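# Refit a camera slide into its rack-and-pinion focus block

## Task

Pick up the camera slide, which came off its pinion and now lies on the table. Insert it into the focus block from underneath with the lens facing down. Then raise or lower it until the mark on the slide lines up with the mark on the block. The pinion is driven by turning the knobs.

## Robot and tools

Robot: two seven-joint xArm arms, left_arm and right_arm, each fitted with a parallel two-finger gripper and a wrist camera. The fingers point along the gripper's +z axis and close along its y axis. end_effector_position is the point between the pads when the fingers are shut, about 2 cm behind the tips. While closing, the tips move roughly 10 mm further along +z, mostly while the pads are over 40 mm apart.

Frames. Scene frame: origin at table height, midway between the nominal arm bases, +z up, +x out over the table, left_arm on the +y side. These directions do not match left and right in the images. Each arm reports its hand pose, velocities and Hand target in its own base frame. Calibrated bases: left_arm at (+0.024, +0.370, 0) m, right_arm at (-0.059, -0.348, 0) m, both nearly unrotated. Fixed cameras and the table use the scene frame. Reported positions can be a few cm off, more at long reach.

execute_actions(actions, cameras). actions is a list of actions. Each action is a list of up to 15 rows, one row per 1/30 s step; if fewer rows are given, the last one is held to fill 15 steps. Every row is one flat list of 14 numbers in [-1, 1] for both arms together: left_arm dx, dy, dz, rx, ry, rz, opening, then right_arm in the same order. dx..rz are offsets, not poses, measured from that arm's Hand target at the start of the action, along that arm's base axes. Every row counts from that same start, not from the row before. Scale: 1.0 = 0.6 m for dx, dy, dz and 180 degrees for the rotation vector rx, ry, rz, which turns about the Hand target's position. The opening is absolute: +1 is fully open (0.084 m), -1 is shut. Sending six zeros re-requests the current Hand target. A 0 in the opening slot is a real command (half open), so resend the present opening to leave a gripper unchanged. Images come back only when actions is empty or cameras names them.

move(target, speed, blend, opening_speed, blocking, cameras). target is one 14-number row, laid out as above, or a list of up to 15 such rows. Every row is an offset from the Hand targets at the start of the move, not from the preceding row. The gripper follows a straight path. speed is in m/s, 0.002 to 1, default 0.25; turning is capped at twice that in rad/s. Give one speed, or one per target. blend, in metres, rounds the corners of a list; 0 stops at each point. opening_speed sets how fast openings change, on the -1..+1 scale per second, at least 0.2. blocking=false returns after about 0.5 s while the move continues. A move lasts at most 10 s and avoids no obstacles. The result adds a move: line. done means at rest within 3 mm and 2 degrees of the target. off_target, held, moving and fault are other endings. limits=paced means the sent pose was clipped; limits=held means a check withheld steps.

wait(seconds 0 to 10) lets time pass while the arms hold their last commands. stop brakes a running move. zoom_image(camera, region=[x0,y0,x1,y1] in pixels, at most 504x504) enlarges part of the latest image from one camera. clear_fault(arm) frees an arm after a reported torque fault. read_manual gives only licence texts. finished_scene(scene) takes the current scene's number and ends it for good, so call it only once the slide sits correctly without support.

Cameras: cam_head_left, cam_head_right, cam_high, cam_low, cam_left_wrist, cam_right_wrist, each 896x504. The calibration lists intrinsics and pose, with fixed cameras in the scene frame and wrist cameras in their own arm's base frame.

Results. Each arm reports end_effector_position (m), end_effector_quat_wxyz, velocities, Joint positions (the last value is the finger gap in m), Joint torques, grip_measured (same scale as the opening), Hand target, and sometimes Tool commands. "within noise" means the arm is still. Calls that run actions also list some per-step positions. The Wrist depth line gives 7x7 median distances in mm, from 172 to 3000; "-" means no value. Transparent parts are not seen.

Control behaviour. Each step, the commanded pose is clipped to within 70 mm and 16 degrees of the measured hand. The gripper often stops short of its target; send the remaining distance as a new offset. An arm that is blocked keeps pushing, so command its target back past the gripper to release it. Large wrist turns can swing the elbow. To hold the slide, command an opening clearly below grip_measured; about 24 N per pad at most. Close gently.

Avoid: fast or hard contact with the block or the table; dropping the slide; releasing it while it moves; letting anything leave the table; arms touching each other, or one gripper closing on the other's fingers. The clearance check may hold back commands that bring the arms close. Contact torque at a joint's load limit (waist 43.7, shoulder 43.8, upper arm roll, elbow and forearm roll 27.9, wrist pitch 15, wrist roll 15.7 N m) triggers a torque fault that needs clear_fault. So does a motor sitting at its torque limit for 1 s or overloaded too long. Long holding or stretched reaches heat the motors: MOTOR HOT appears at 65 °C, and at 80 °C the arm brakes for 30 s or more. Loose objects may occasionally be nudged by outside pushes.

Each tool is called after "Emit:" by a JSON object that holds its "op" and its "data".

## Session

Emit:
{"op": "execute_actions", "data": {"actions": []}}

Scene clock: 0.00 s.
left_arm: end_effector_position=(+0.0857, -0.1280, +0.3473) grip_measured=+1.00 end_effector_quat_wxyz=(-0.309, +0.653, -0.157, +0.673) | right_arm: end_effector_position=(+0.5594, -0.0121, +0.2434) grip_measured=+1.00 end_effector_quat_wxyz=(-0.004, +0.664, -0.652, +0.367)
Joint positions: left_arm=[-1.171 -1.495 -1.29 0.238 0.388 1.595 -0.91 0.084] | right_arm=[-0.173 0.031 0.31 0.999 -0.988 0.709 2.384 0.084]
Joint velocities: within noise
Joint torques (N m): no reading
Wrist depth (mm): cam_left_wrist=[2749 - 2886 2828 2717 2604 2501 / - - 2935 2793 2749 2585 2519 / - - 2973 2828 2696 2654 446 / - - 2935 2851 2717 2405 2585 / - - 2986 2863 2760 2397 2585 / - - - 2911 2760 2364 1979 / 2973 - - 2863 2793 2664 812] | cam_right_wrist=[1186 2805 2474 662 582 506 445 / 1170 2706 703 615 535 472 423 / 2271 2492 647 569 499 445 400 / 2199 2294 602 524 463 417 376 / 2249 1669 557 490 439 395 359 / 2093 569 514 455 410 372 341 / 2026 532 484 432 390 356 328]
Hand target: left_arm +0.0857, -0.1280, +0.3473; -0.309, +0.653, -0.157, +0.673 | right_arm +0.5594, -0.0121, +0.2434; -0.004, +0.664, -0.652, +0.367
Tool commands: left_gripper/opening=+1.0 right_gripper/opening=+1.0

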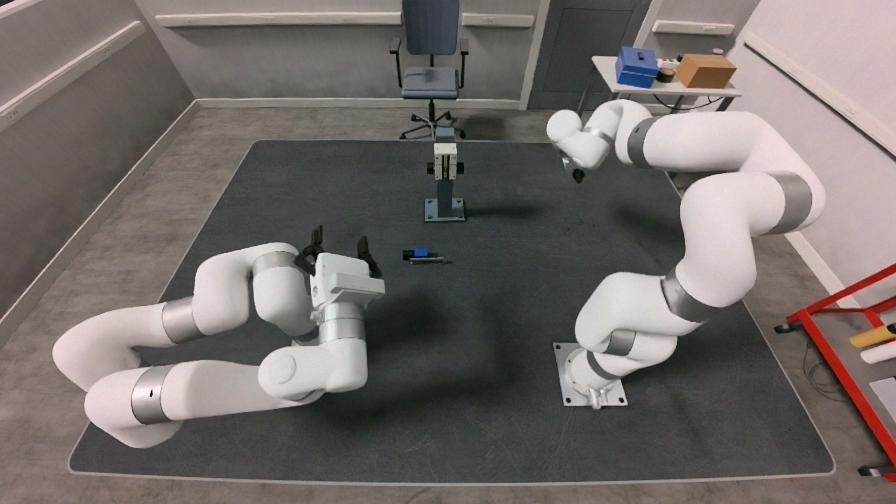

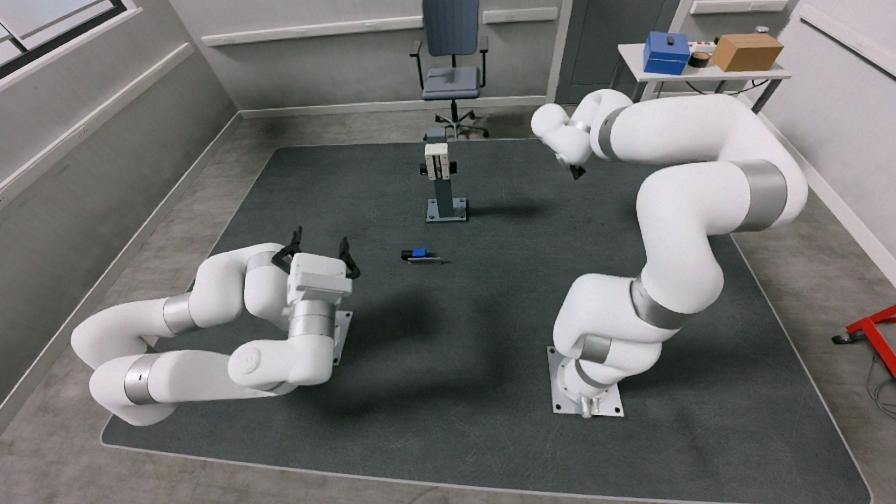

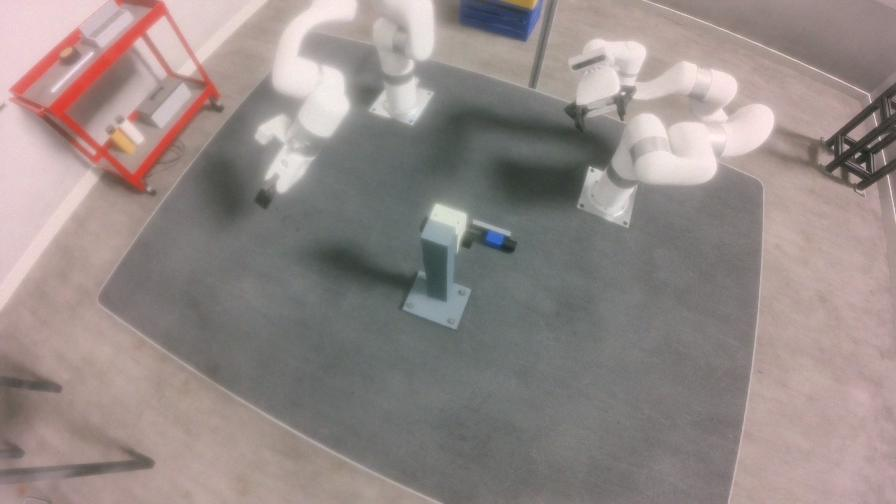

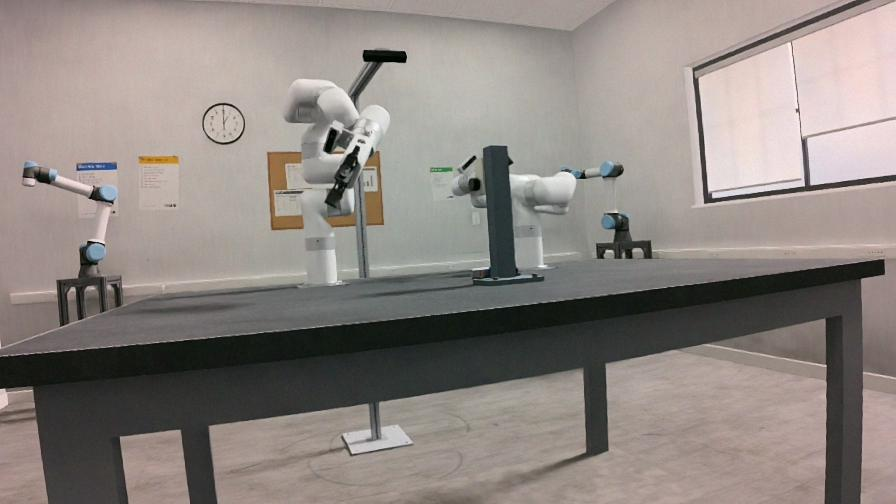

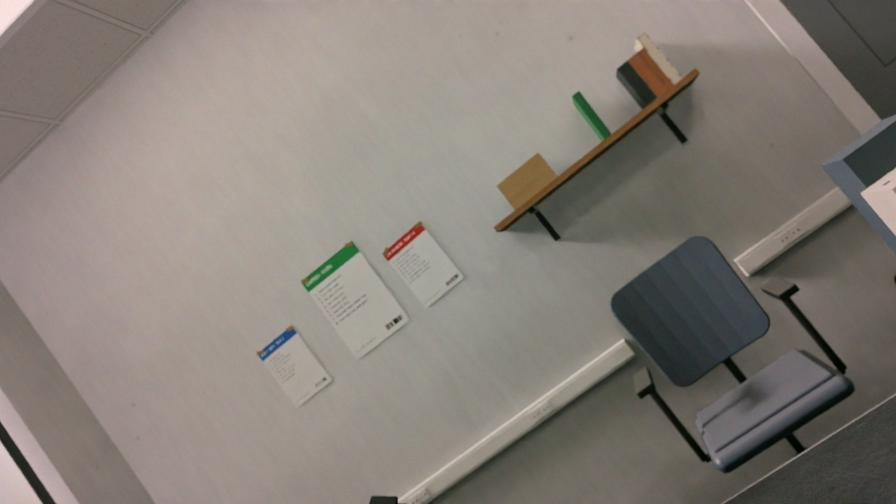

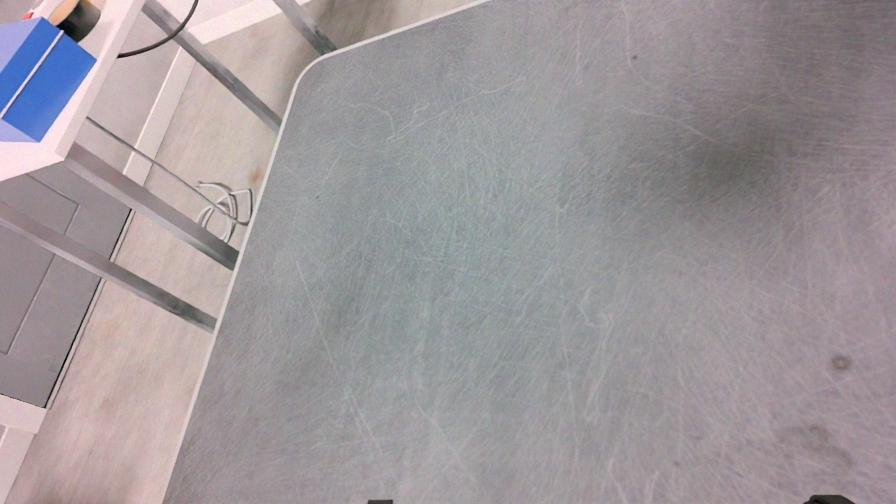

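Emit:
{"op": "zoom_image", "data": {"camera": "cam_head_left", "region": [370, 110, 520, 280]}}

Emit:
{"op": "zoom_image", "data": {"camera": "cam_head_right", "region": [380, 120, 500, 280]}}

Emit:
{"op": "zoom_image", "data": {"camera": "cam_high", "region": [390, 190, 540, 340]}}

Emit:
{"op": "zoom_image", "data": {"camera": "cam_low", "region": [430, 130, 600, 300]}}

Scaled by 2.965 from the camera's 896x504 image, which has a finer 1280x720 frame.

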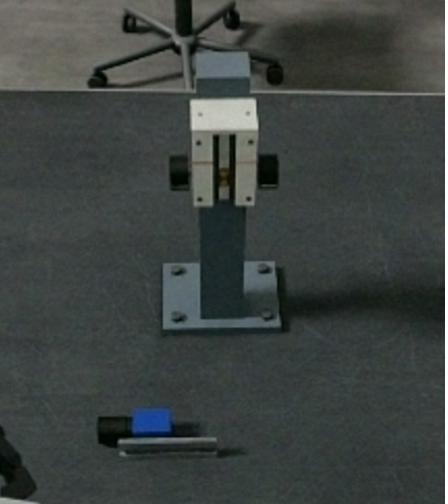

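Scaled by 3.150 from the camera's 896x504 image, which has a finer 1280x720 frame.

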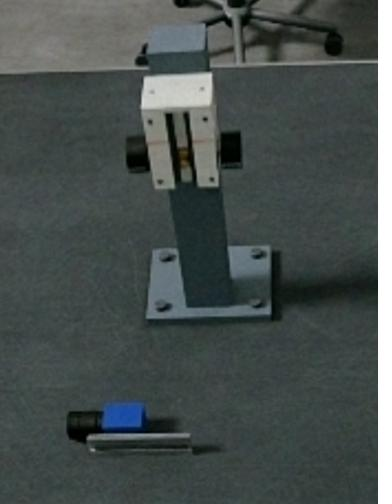

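Scaled by 3.360 from the camera's 896x504 image, which has a finer 1280x720 frame.

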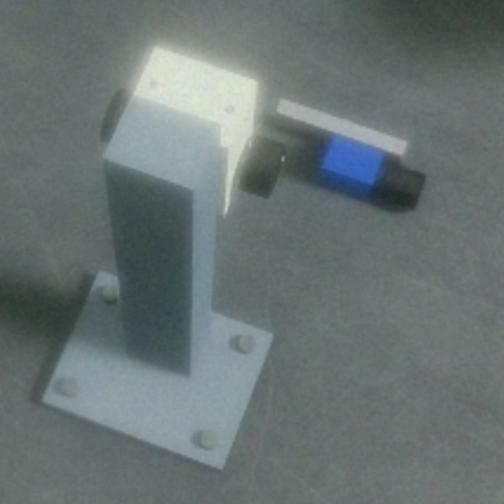

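Scaled by 2.965 from the camera's 896x504 image, which has a finer 1280x720 frame.

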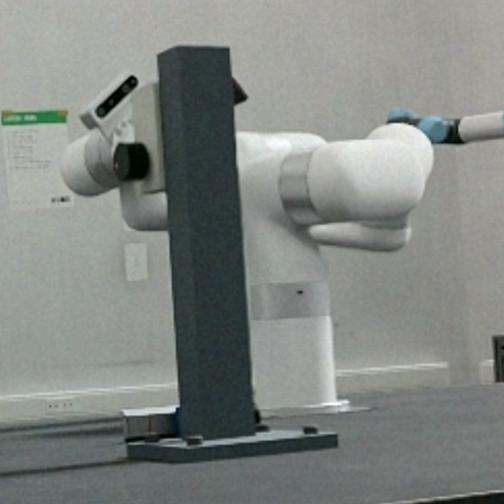

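Emit:
{"op": "move", "data": {"target": [0.29,-0.203,-0.045,0.1921,0.5184,-0.2618,1,0,0,0,0,0,0,1], "speed": 0.4, "cameras": ["cam_left_wrist","cam_head_left"]}}

Scene clock: 9.47 s.
left_arm: end_effector_position=(+0.2597, -0.2497, +0.3203) grip_measured=+1.00 end_effector_quat_wxyz=(+0.000, +0.707, -0.707, +0.000) | right_arm: end_effector_position=(+0.5594, -0.0121, +0.2434) grip_measured=+1.00 end_effector_quat_wxyz=(-0.004, +0.664, -0.652, +0.367)
Joint positions: left_arm=[-1.304 -0.452 0.427 0.991 0.184 1.41 0.626 0.084] | right_arm=[-0.173 0.031 0.31 0.999 -0.988 0.709 2.384 0.084]
Joint torques (N m): left_arm=[-5.08 -5.52 0.39 18.53 -2.07 0.17 1.94] | right_arm=[-0.36 -14.42 0.13 23.38 0.09 -1.4 -0.17]
Wrist depth (mm): cam_left_wrist=[449 448 450 448 448 449 449 / 217 450 450 449 449 449 450 / 217 438 450 450 449 450 449 / 214 439 451 451 450 450 450 / 439 439 450 450 450 450 450 / 452 452 452 450 452 451 451 / 452 452 452 452 452 452 451] | cam_right_wrist=[1186 2782 2448 666 581 508 447 / 1172 2685 702 616 535 473 423 / 2294 2538 651 568 499 446 400 / 2172 2302 602 523 465 416 378 / 2228 1686 560 491 437 395 359 / 2112 571 516 455 411 372 342 / 2026 535 483 432 390 356 328]
Hand target: left_arm +0.2597, -0.2498, +0.3203; +0.000, +0.707, -0.707, +0.000 | right_arm +0.5594, -0.0121, +0.2434; -0.004, +0.664, -0.652, +0.367
Off the commanded pose: left_arm 0.000 m, 0 deg | right_arm 0.000 m, 0 deg.
move: done
camera_calibration:
cam_left_wrist: T_world_to_cam=[[-0.999768, -0.0161039, -0.0142899, 0.295395], [-0.0162259, 0.999833, 0.00846071, 0.320749], [0.0141512, 0.00869062, -0.999862, 0.453289], [0, 0, 0, 1]] pos_world=[0.294117, -0.319878, 0.454734]
Images, in order (width x height): cam_head_left 896x504, cam_left_wrist 896x504.

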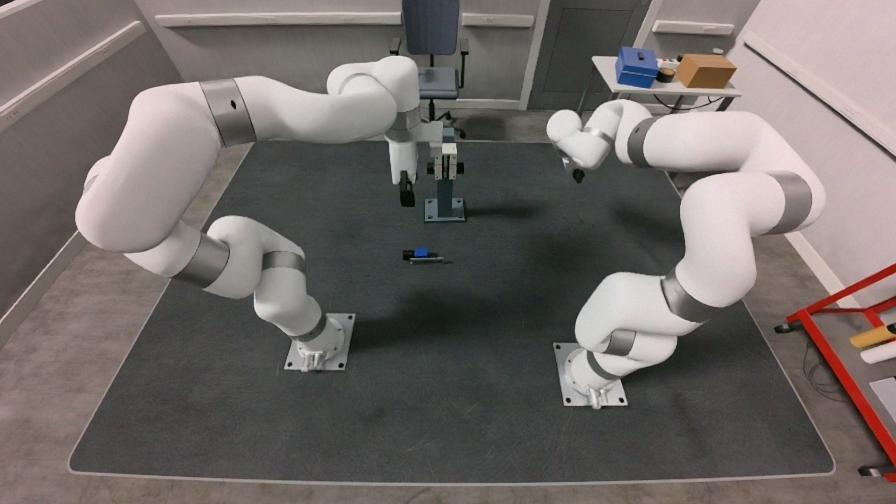

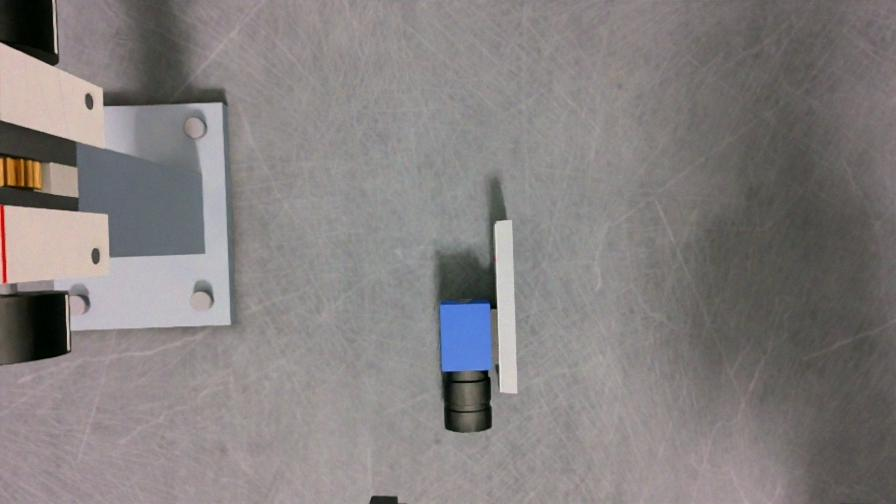

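Emit:
{"op": "zoom_image", "data": {"camera": "cam_left_wrist", "region": [400, 200, 560, 450]}}

Emit:
{"op": "zoom_image", "data": {"camera": "cam_left_wrist", "region": [0, 0, 250, 380]}}

Scaled by 2.016 from the camera's 896x504 image, which has a finer 1280x720 frame.

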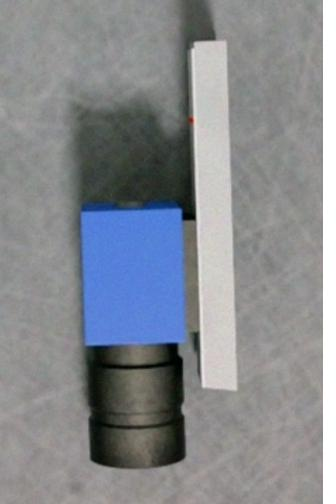

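Scaled by 1.326 from the camera's 896x504 image, which has a finer 1280x720 frame.

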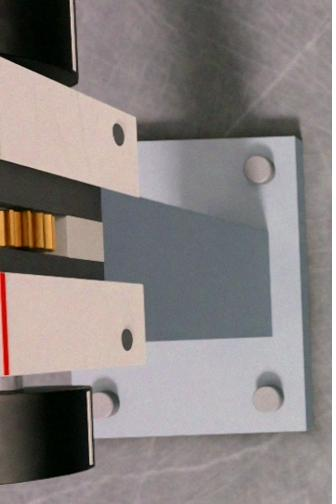

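Emit:
{"op": "move", "data": {"target": [0.15,-0.035,-0.13,0,-0.5,0,1,0,0,0,0,0,0,1], "speed": 0.3, "cameras": ["cam_left_wrist","cam_head_left"]}}

Scene clock: 20.17 s.
left_arm: end_effector_position=(+0.3497, -0.2707, +0.2423) grip_measured=+1.00 end_effector_quat_wxyz=(+0.500, -0.500, +0.500, -0.500) | right_arm: end_effector_position=(+0.5594, -0.0121, +0.2434) grip_measured=+1.00 end_effector_quat_wxyz=(-0.004, +0.664, -0.652, +0.367)
Joint positions: left_arm=[-0.95 -0.136 -0.222 0.402 1.907 1.346 -1.08 0.084] | right_arm=[-0.173 0.031 0.31 0.999 -0.988 0.709 2.384 0.084]
Joint torques (N m): left_arm=[2.14 -11.65 -3.32 14.66 3.32 2.42 -2.2] | right_arm=[-0.01 -14.18 0.05 23.26 0.15 -1.19 -0.16]
Wrist depth (mm): cam_left_wrist=[2519 2501 2483 2501 2501 2510 519 / 2510 2528 2528 190 195 2501 518 / 2510 - 186 186 186 230 230 / 2528 - 194 195 195 229 230 / 2556 - 185 185 185 229 229 / 2528 2566 - 213 2158 1914 514 / 2510 2519 2519 2519 2519 2538 512] | cam_right_wrist=[1178 2816 2501 662 579 508 445 / 1172 2685 707 616 535 472 422 / 2279 2538 649 570 499 445 400 / 2151 2302 602 523 464 416 378 / 2235 1665 558 491 438 395 360 / 2106 569 515 456 411 373 341 / 2044 532 484 432 390 356 328]
Hand target: left_arm +0.3497, -0.2708, +0.2423; +0.500, -0.500, +0.500, -0.500 | right_arm +0.5594, -0.0121, +0.2434; -0.004, +0.664, -0.652, +0.367
Off the commanded pose: left_arm 0.000 m, 0 deg | right_arm 0.000 m, 0 deg.
move: done
camera_calibration:
cam_left_wrist: T_world_to_cam=[[0.0143912, -0.016202, -0.999765, 0.268131], [-0.00845862, 0.999831, -0.0163248, 0.34716], [0.999861, 0.00869157, 0.0142517, -0.216218], [0, 0, 0, 1]] pos_world=[0.215266, -0.340878, 0.276816]
Images, in order (width x height): cam_head_left 896x504, cam_left_wrist 896x504.

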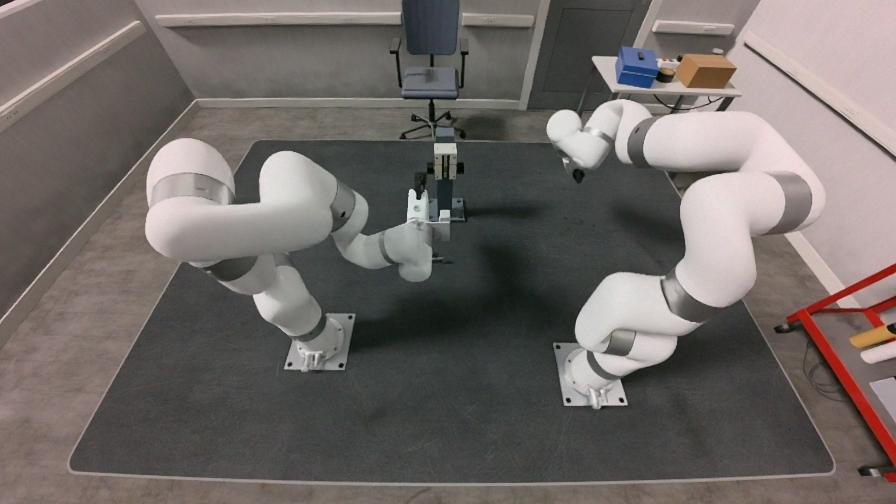

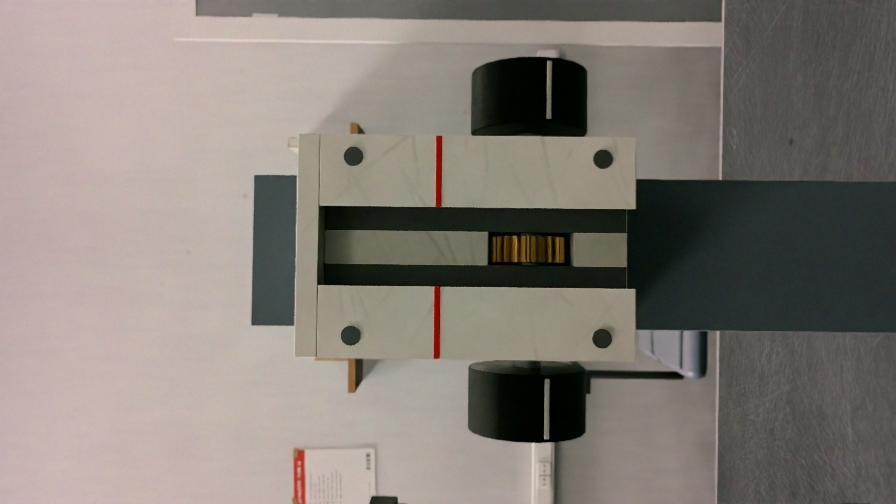

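Emit:
{"op": "move", "data": {"target": [[-0.1,0.4,0.1,0,0,0,1,-0.2,0.25,0.144,0.0837,0.0856,-0.003,1],[-0.1,0.4,0.1,0,0,0,1,-0.349,0.72,0.144,0.1674,0.1711,-0.0055,1]], "speed": 0.35, "blend": [0.05,0], "cameras": ["cam_right_wrist","cam_head_left"]}}

Scene clock: 25.90 s.
left_arm: end_effector_position=(+0.3325, -0.1825, +0.2583) grip_measured=+1.00 end_effector_quat_wxyz=(+0.509, -0.502, +0.490, -0.499) | right_arm: end_effector_position=(+0.4759, +0.0923, +0.3035) grip_measured=+1.00 end_effector_quat_wxyz=(-0.002, +0.690, -0.682, +0.243)
Joint positions: left_arm=[-0.916 -0.519 -0.16 0.125 1.948 1.24 -1.024 0.084] | right_arm=[-0.053 -0.172 0.4 1.053 -0.437 1.03 2.102 0.084]
Joint torques (N m): left_arm=[3.81 -1.36 -2.8 15.95 3.56 2.48 -2.21] | right_arm=[4.88 -14.91 1.48 28.32 1.28 -0.74 -2.01]
Wrist depth (mm): cam_left_wrist=[2575 - - 198 198 241 241 / 2547 2538 2547 2528 205 2528 523 / 2547 2528 2538 2538 2228 2093 565 / 2538 2566 2575 2528 2235 2087 561 / 2556 2575 2556 2538 2249 2074 562 / 2556 2585 2585 2575 2510 2519 560 / 2585 2575 2556 2566 2538 2538 556] | cam_right_wrist=[2220 691 636 583 539 501 463 / 2093 659 602 555 514 479 448 / 1749 627 575 532 494 462 433 / 636 595 549 508 473 443 417 / 604 568 526 489 458 429 404 / 574 542 503 468 439 414 390 / 562 520 485 453 425 402 379]
Hand target: left_arm +0.3326, -0.1825, +0.2583; +0.509, -0.502, +0.490, -0.499 (not the last commanded pose) | right_arm +0.4759, +0.0924, +0.3036; -0.002, +0.690, -0.682, +0.243 (not the last commanded pose)
Off the commanded pose: left_arm 0.164 m, 2 deg | right_arm 0.352 m, 28 deg.
move: held (left_arm; a check stopped the path), off_target (right_arm; braked when a check withheld steps of left_arm); path passed 0 of 2 targets; limits=held
pose unreachable (left arm): on one or more control steps of this call, first in action 0 (counted from 0), this arm could not follow its commanded pose, so it was not sent that pose on those steps. It may still have moved: this result reports where it is.
cause: moving toward the commanded pose would bring two parts of the arm too close to each other (joints 2 (shoulder) to 5 (forearm roll) lie between them).
camera_calibration:
cam_right_wrist: T_world_to_cam=[[-0.944736, -0.0545951, -0.323254, 0.586624], [0.0545185, 0.946141, -0.319131, 0.0495021], [0.323267, -0.319118, -0.890877, 0.276009], [0, 0, 0, 1]] pos_world=[0.462282, 0.0732704, 0.451317]
Images, in order (width x height): cam_head_left 896x504, cam_right_wrist 896x504.

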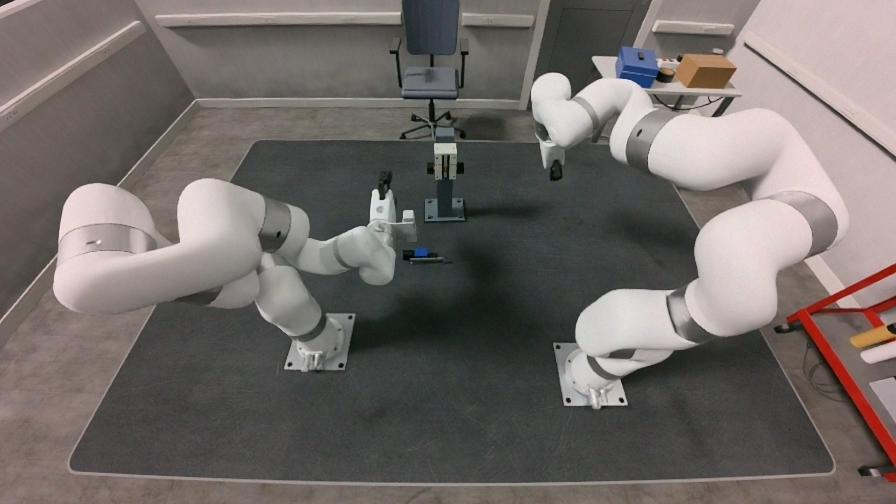

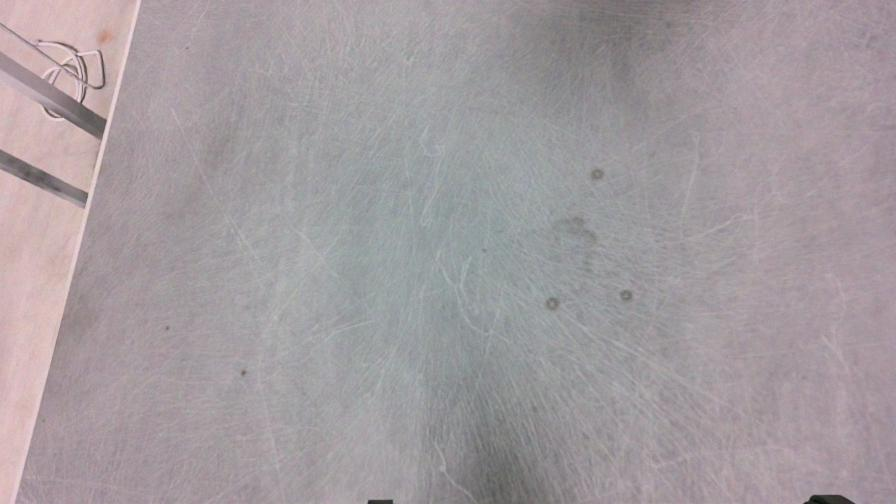

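Emit:
{"op": "move", "data": {"target": [-0.05,0.2,0.15,0,0.5,0,1,-0.21,0.563,0.044,0.1106,0.1106,-0.003,1], "speed": 0.35, "cameras": ["cam_right_wrist","cam_head_left"]}}

Scene clock: 29.60 s.
left_arm: end_effector_position=(+0.3025, -0.0625, +0.3483) grip_measured=+1.00 end_effector_quat_wxyz=(-0.014, +0.708, -0.706, -0.002) | right_arm: end_effector_position=(+0.3499, +0.4301, +0.3300) grip_measured=+1.00 end_effector_quat_wxyz=(-0.002, +0.707, -0.707, +0.000)
Joint positions: left_arm=[-1.124 -0.751 0.576 0.959 0.409 1.62 0.908 0.084] | right_arm=[0.331 0.336 0.707 1.755 -0.217 1.493 2.597 0.084]
Joint torques (N m): left_arm=[-4.89 5.8 -3.43 17.03 -1.93 0.09 2.08] | right_arm=[5.05 -13.09 7.76 27.04 -1.07 -0.74 1.94]
Wrist depth (mm): cam_left_wrist=[478 465 474 473 445 469 468 / 479 478 476 474 472 470 469 / 481 480 476 476 474 473 471 / 483 482 479 477 476 473 472 / 485 483 481 479 478 475 473 / 487 484 483 481 478 476 476 / 488 485 484 483 481 478 477] | cam_right_wrist=[455 456 456 457 458 458 459 / 455 456 456 456 457 457 457 / 207 456 456 457 457 458 457 / 202 443 457 457 457 458 457 / 201 375 456 457 456 458 458 / 186 442 457 456 456 458 457 / 198 455 455 457 458 457 458]
Hand target: left_arm +0.3026, -0.0625, +0.3483; -0.014, +0.708, -0.706, -0.002 | right_arm +0.3499, +0.4302, +0.3300; -0.002, +0.707, -0.707, +0.000
Off the commanded pose: left_arm 0.000 m, 0 deg | right_arm 0.000 m, 0 deg.
move: done
camera_calibration:
cam_right_wrist: T_world_to_cam=[[-0.999862, 0.00968178, 0.0135116, 0.375104], [0.00987733, 0.999846, 0.0144819, -0.372444], [-0.0133694, 0.0146133, -0.999804, 0.458232], [0, 0, 0, 1]] pos_world=[0.384857, 0.362058, 0.458467]
Images, in order (width x height): cam_head_left 896x504, cam_right_wrist 896x504.

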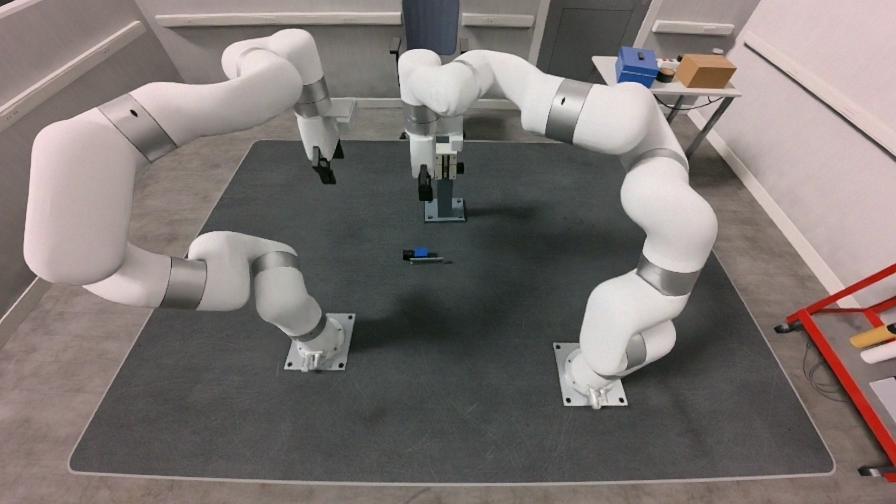

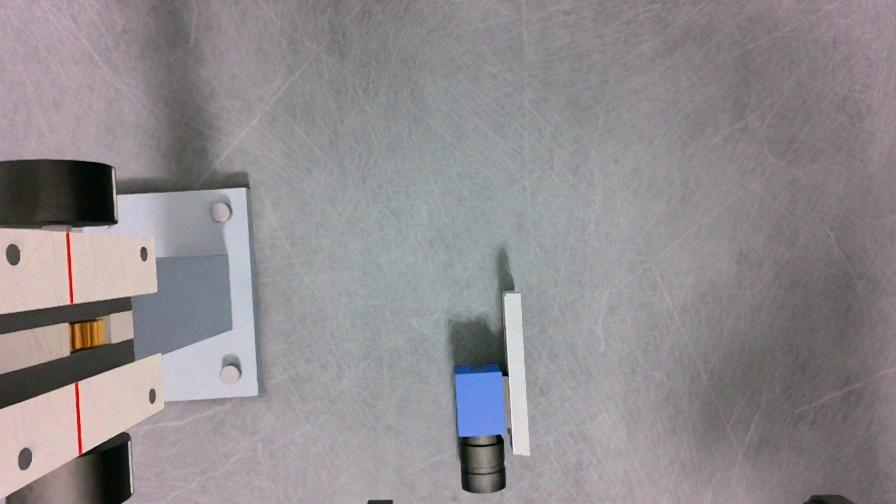

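Emit:
{"op": "move", "data": {"target": [[0,0,0,0,0,0,1,0.005,0.0908,-0.4,0,0,0.0125,1],[0,0,0,0,0,0,1,0.005,0.0908,-0.508,0,0,0.0125,1]], "speed": [0.3,0.1], "blend": [0.01,0], "cameras": ["cam_right_wrist","cam_left_wrist","cam_head_left"]}}

Scene clock: 33.70 s.
left_arm: end_effector_position=(+0.3026, -0.0625, +0.3483) grip_measured=+1.00 end_effector_quat_wxyz=(-0.014, +0.708, -0.706, -0.002) | right_arm: end_effector_position=(+0.3529, +0.4846, +0.0252) grip_measured=+1.00 end_effector_quat_wxyz=(-0.002, +0.721, -0.693, +0.000)
Joint positions: left_arm=[-1.124 -0.751 0.576 0.959 0.409 1.62 0.908 0.084] | right_arm=[0.478 0.772 0.564 1.489 -0.513 0.864 2.784 0.084]
Joint torques (N m): left_arm=[-3.98 5.48 -4 17.02 -1.78 -1.81 -1.22] | right_arm=[4.83 -18.2 7.01 23.66 -1.26 -3.07 1.87]
Wrist depth (mm): cam_left_wrist=[479 465 475 383 265 393 468 / 480 478 476 474 472 471 469 / 481 480 478 476 473 472 471 / 484 480 479 478 476 474 472 / 483 482 480 479 477 475 473 / 486 484 484 481 479 477 475 / 489 486 483 482 481 479 477] | cam_right_wrist=[- - - - - - - / - - - - - - - / - - - - - - - / - - - - - - - / - - - - - - - / - - - - - - - / - - - - - - -]
Hand target: left_arm +0.3026, -0.0625, +0.3483; -0.014, +0.708, -0.706, -0.002 | right_arm +0.3529, +0.4846, +0.0252; -0.002, +0.721, -0.693, +0.000
Off the commanded pose: left_arm 0.000 m, 0 deg | right_arm 0.000 m, 0 deg.
move: done
camera_calibration:
cam_left_wrist: T_world_to_cam=[[-0.999332, -0.0187806, -0.0313597, 0.347395], [-0.0197355, 0.999342, 0.0304228, 0.127437], [0.0307677, 0.0310214, -0.999045, 0.475093], [0, 0, 0, 1]] pos_world=[0.335061, -0.135567, 0.481656]
cam_right_wrist: T_world_to_cam=[[-0.999467, -0.0297149, 0.0135281, 0.400679], [-0.029519, 0.99946, 0.0144604, -0.408358], [-0.0139505, 0.0140533, -0.999804, 0.153213], [0, 0, 0, 1]] pos_world=[0.390548, 0.417891, 0.153667]
Images, in order (width x height): cam_head_left 896x504, cam_left_wrist 896x504, cam_right_wrist 896x504.

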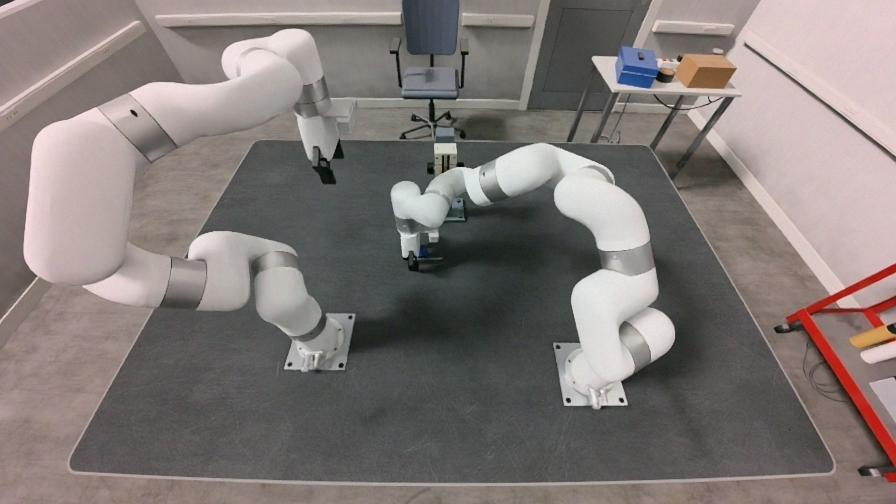

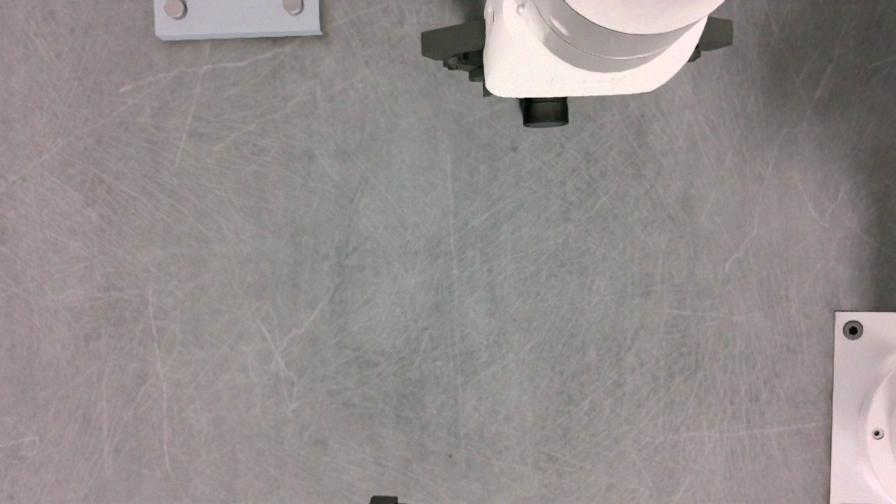

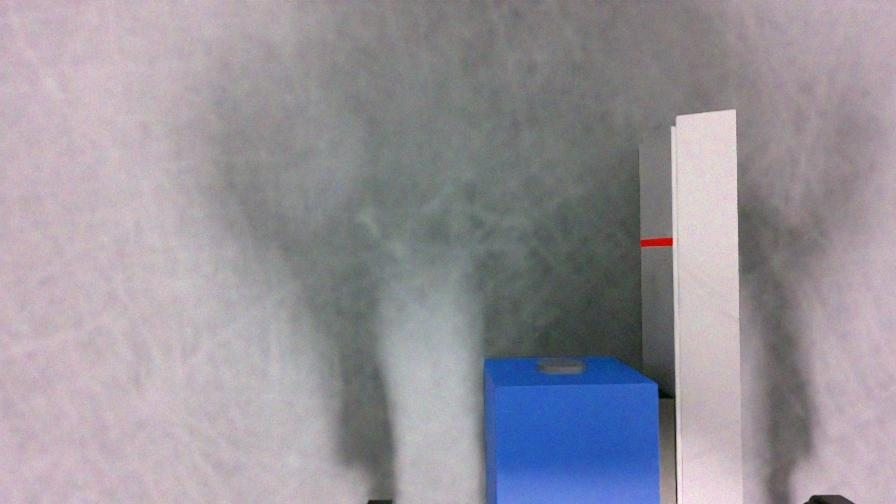

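Emit:
{"op": "move", "data": {"target": [0,0,0,0,0,0,1,0,0,0,0,0,0,-0.8], "opening_speed": 1.0, "cameras": ["cam_right_wrist"]}}

Scene clock: 36.20 s.
left_arm: end_effector_position=(+0.3026, -0.0625, +0.3483) grip_measured=+1.00 end_effector_quat_wxyz=(-0.014, +0.708, -0.706, -0.002) | right_arm: end_effector_position=(+0.3529, +0.4847, +0.0252) grip_measured=+0.02 end_effector_quat_wxyz=(-0.002, +0.721, -0.693, +0.000)
Joint positions: left_arm=[-1.124 -0.751 0.576 0.959 0.409 1.62 0.908 0.084] | right_arm=[0.478 0.772 0.564 1.489 -0.513 0.864 2.784 0.045]
Joint torques (N m): left_arm=[-3.29 4.31 -4.32 16.93 -1.08 -1.77 -1.17] | right_arm=[1.36 -18.81 8.44 13.9 0.46 -1.14 0.98]
Wrist depth (mm): cam_left_wrist=[478 466 475 474 264 468 467 / 479 478 477 474 472 471 470 / 482 480 477 476 474 472 472 / 483 481 479 477 476 474 472 / 485 482 480 480 478 475 473 / 486 484 482 480 479 477 475 / 489 485 485 482 481 479 477] | cam_right_wrist=[- - - - - - - / - - - - - - - / - - - - - - - / - - - - - - - / - - - - - - - / - - - - - - - / - - - - - - -]
Hand target: left_arm +0.3026, -0.0625, +0.3483; -0.014, +0.708, -0.706, -0.002 | right_arm +0.3529, +0.4846, +0.0252; -0.002, +0.721, -0.693, +0.000
Off the commanded pose: left_arm 0.000 m, 0 deg | right_arm 0.000 m, 0 deg.
move: done
camera_calibration:
cam_right_wrist: T_world_to_cam=[[-0.99947, -0.0296164, 0.0135259, 0.400642], [-0.0294191, 0.999461, 0.0145604, -0.408513], [-0.0139498, 0.0141547, -0.999803, 0.153169], [0, 0, 0, 1]] pos_world=[0.390548, 0.41799, 0.153667]
Images, in order (width x height): cam_right_wrist 896x504.

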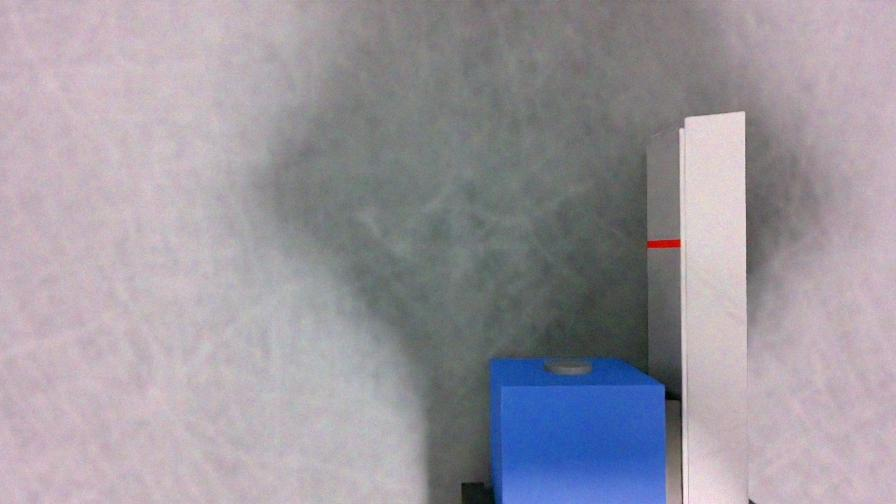

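Emit:
{"op": "move", "data": {"target": [[0,0,0,0,0,0,1,0,0,0.2,0,0,0,-0.8],[0,0,0,0,0,0,1,-0.088,-0.15,0.458,0.0098,-0.3503,0.3503,-0.8],[0,0,0,0,0,0,1,-0.088,-0.258,0.458,0.0196,-0.7006,0.7006,-0.8]], "speed": [0.15,0.35,0.35], "blend": [0.03,0.05,0], "cameras": ["cam_right_wrist","cam_head_left","cam_high"]}}

Scene clock: 45.50 s.
left_arm: end_effector_position=(+0.3026, -0.0625, +0.3483) grip_measured=+1.00 end_effector_quat_wxyz=(-0.014, +0.708, -0.706, -0.002) | right_arm: end_effector_position=(+0.3001, +0.3298, +0.3000) grip_measured=+0.02 end_effector_quat_wxyz=(+0.504, -0.500, -0.502, -0.494)
Joint positions: left_arm=[-1.124 -0.751 0.576 0.959 0.409 1.62 0.908 0.084] | right_arm=[-2.317 -0.419 2.532 0.706 -1.258 -1.695 0.413 0.045]
Joint torques (N m): left_arm=[-0.66 0.14 -5.23 17.08 1.67 -1.8 -1.24] | right_arm=[-5.11 11.18 -1.46 17.38 -0.54 -3.93 -2.16]
Wrist depth (mm): cam_left_wrist=[477 464 474 473 470 470 467 / 480 477 476 475 473 472 469 / 482 479 477 475 474 472 470 / 483 481 481 478 476 474 472 / 484 483 481 480 478 474 473 / 488 484 482 482 479 478 475 / 488 486 484 484 480 480 477] | cam_right_wrist=[2706 587 598 2675 426 2706 2717 / 2685 631 2717 2685 431 2685 2717 / 2685 625 2706 2675 435 2717 2706 / 2706 560 585 2696 2685 2706 2738 / 2696 501 544 2706 2727 2706 2727 / 2685 471 - - - 2717 2685 / 2706 477 - - - 2685 2706]
Hand target: left_arm +0.3026, -0.0625, +0.3483; -0.014, +0.708, -0.706, -0.002 | right_arm +0.3001, +0.3298, +0.3000; +0.504, -0.500, -0.502, -0.494
Off the commanded pose: left_arm 0.000 m, 0 deg | right_arm 0.000 m, 0 deg.
joint sent to its limit (right arm) — joint 6 (wrist pitch), lower limit. The joint targets still meet the commanded pose.
move: done
camera_calibration:
cam_right_wrist: T_world_to_cam=[[0.999816, -0.00557148, -0.0183418, -0.258796], [-0.0184205, -0.0144354, -0.999726, 0.376086], [0.00530519, 0.99988, -0.0145354, -0.197142], [0, 0, 0, 1]] pos_world=[0.266722, 0.201106, 0.368371]
Images, in order (width x height): cam_head_left 896x504, cam_high 896x504, cam_right_wrist 896x504.

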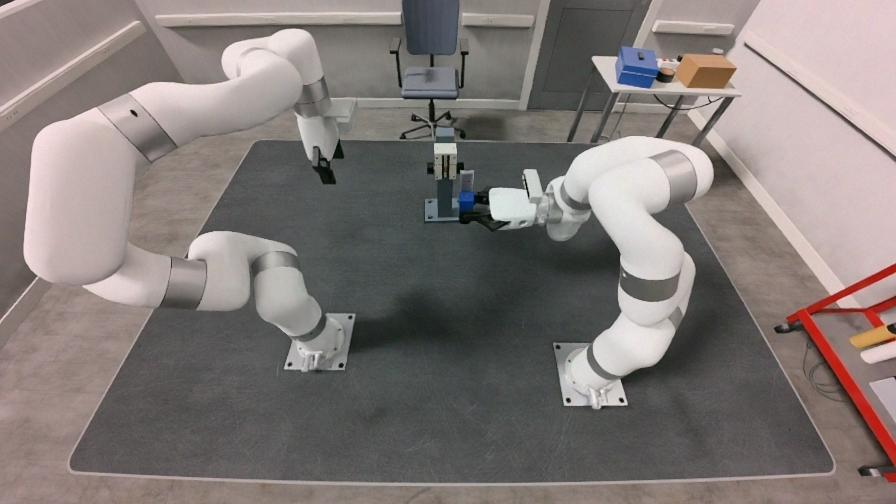

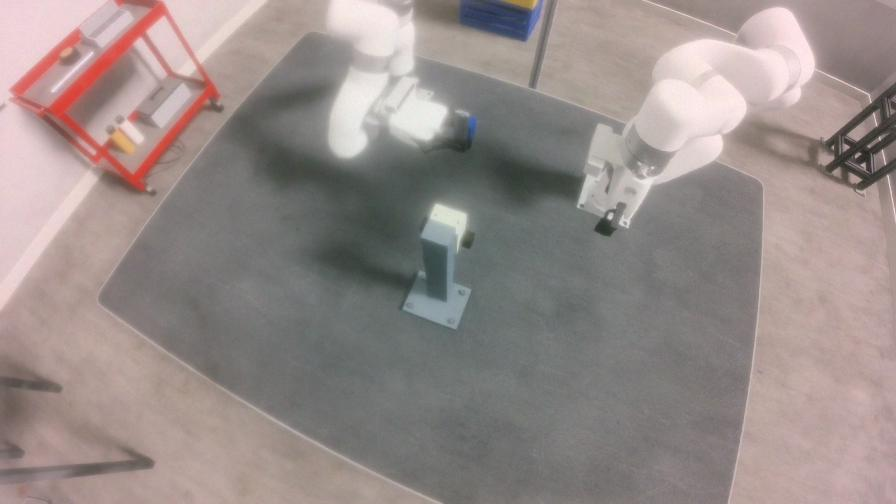

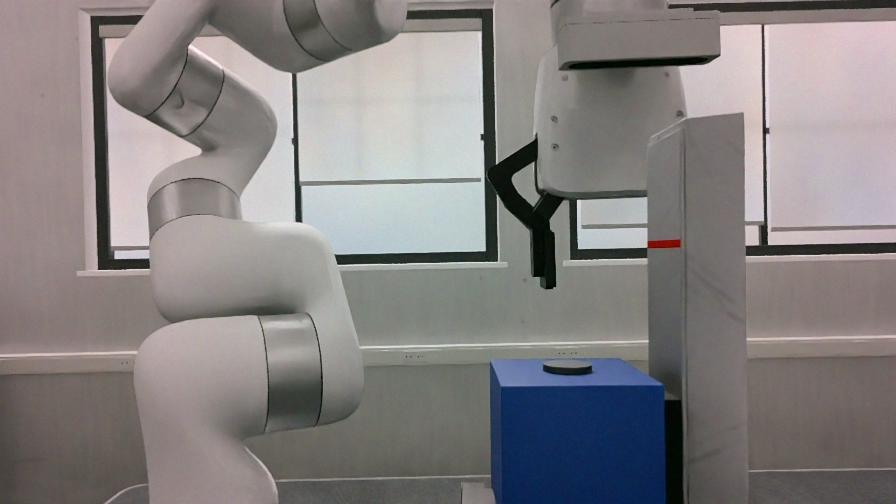

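Emit:
{"op": "zoom_image", "data": {"camera": "cam_head_left", "region": [420, 130, 500, 220]}}

Emit:
{"op": "zoom_image", "data": {"camera": "cam_right_wrist", "region": [600, 80, 800, 300]}}

Scaled by 5.600 from the camera's 896x504 image, which has a finer 1280x720 frame.

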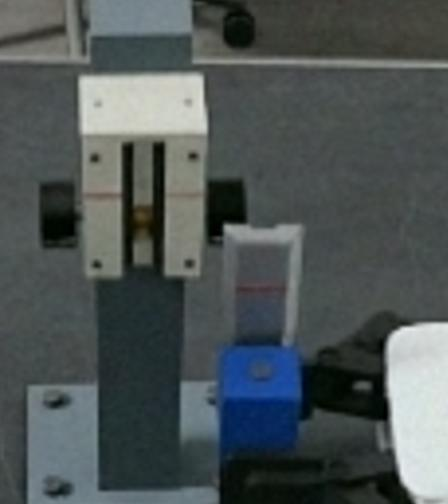

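Scaled by 2.291 from the camera's 896x504 image, which has a finer 1280x720 frame.

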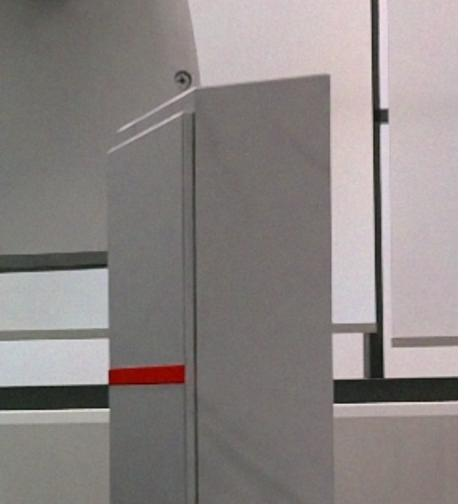

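Emit:
{"op": "move", "data": {"target": [0.092,-0.354,-0.307,0,-0.611,0,-1,0.283,-0.117,-0.283,0,0,0,-0.8], "speed": 0.3, "cameras": ["cam_right_wrist","cam_head_left","cam_left_wrist"]}}

Scene clock: 55.87 s.
left_arm: end_effector_position=(+0.3577, -0.2749, +0.1641) grip_measured=-1.00 end_effector_quat_wxyz=(+0.586, -0.408, +0.394, -0.579) | right_arm: end_effector_position=(+0.4699, +0.2596, +0.1302) grip_measured=+0.02 end_effector_quat_wxyz=(+0.504, -0.500, -0.502, -0.494)
Joint positions: left_arm=[-1.029 0.584 -0.194 0.606 1.957 2.024 -1.509 0] | right_arm=[-2.974 -1.163 2.947 1.594 -1.425 -1.695 0.462 0.045]
Joint torques (N m): left_arm=[-4.99 -23.35 2.91 7.69 -1.96 2.76 -2.04] | right_arm=[-5.19 20.77 1.05 18.12 -0.7 -2.88 1.83]
Wrist depth (mm): cam_left_wrist=[2381 2863 2911 2634 2474 2372 2228 / 2381 2886 2816 2634 2483 2389 2220 / - 220 208 208 227 215 201 / - 231 219 209 224 212 198 / - 219 208 210 223 211 198 / 2439 - 215 2664 2556 2389 2242 / 2465 2935 2923 2696 2528 2372 2242] | cam_right_wrist=[501 2738 2706 - 225 226 2749 / 523 2805 2760 - 220 232 2749 / 554 2760 2760 2771 - 233 2717 / 569 2760 2782 2760 - 233 2782 / 376 294 299 2675 - 234 2782 / 294 291 293 - - 234 717 / 279 292 - - - 234 535]
Hand target: left_arm +0.3578, -0.2749, +0.1641; +0.586, -0.408, +0.394, -0.579 | right_arm +0.4699, +0.2596, +0.1302; +0.504, -0.500, -0.502, -0.494
Off the commanded pose: left_arm 0.000 m, 0 deg | right_arm 0.000 m, 0 deg.
joint sent to its limit (right arm) — joint 6 (wrist pitch), lower limit. The joint targets still meet the commanded pose.
move: done
camera_calibration:
cam_left_wrist: T_world_to_cam=[[0.371006, -0.0189348, -0.928438, 0.0496846], [-0.0217891, 0.999339, -0.0290878, 0.356894], [0.928375, 0.0310215, 0.370348, -0.249848], [0, 0, 0, 1]] pos_world=[0.221296, -0.347967, 0.149041]
cam_right_wrist: T_world_to_cam=[[0.999816, -0.00557148, -0.0183418, -0.432071], [-0.0184205, -0.0144354, -0.999726, 0.208447], [0.00530519, 0.99988, -0.0145354, -0.13032], [0, 0, 0, 1]] pos_world=[0.436522, 0.130906, 0.198571]
Images, in order (width x height): cam_head_left 896x504, cam_left_wrist 896x504, cam_right_wrist 896x504.

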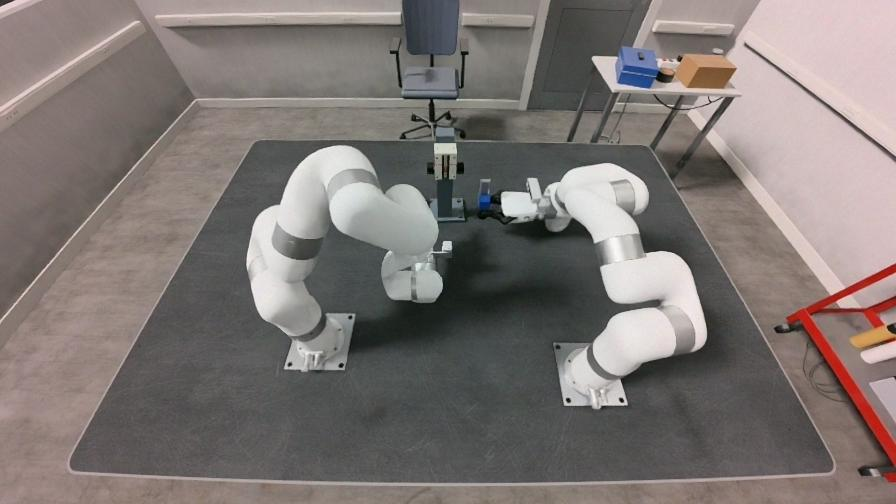

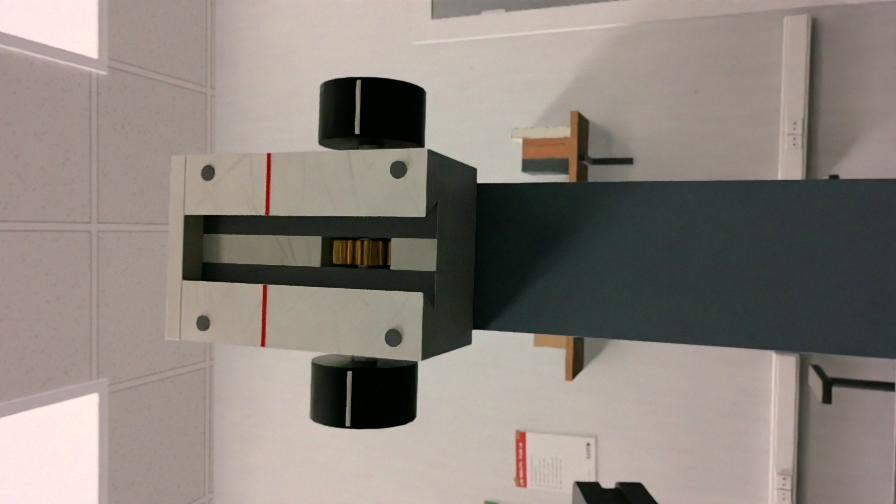

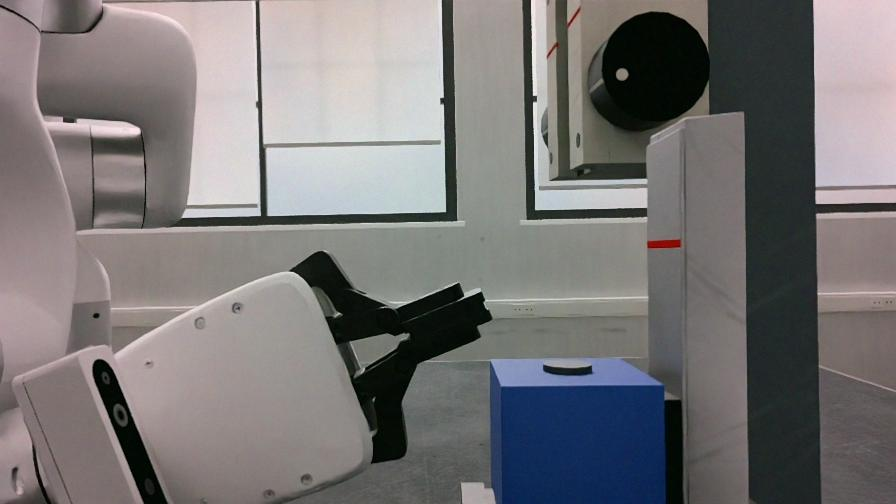

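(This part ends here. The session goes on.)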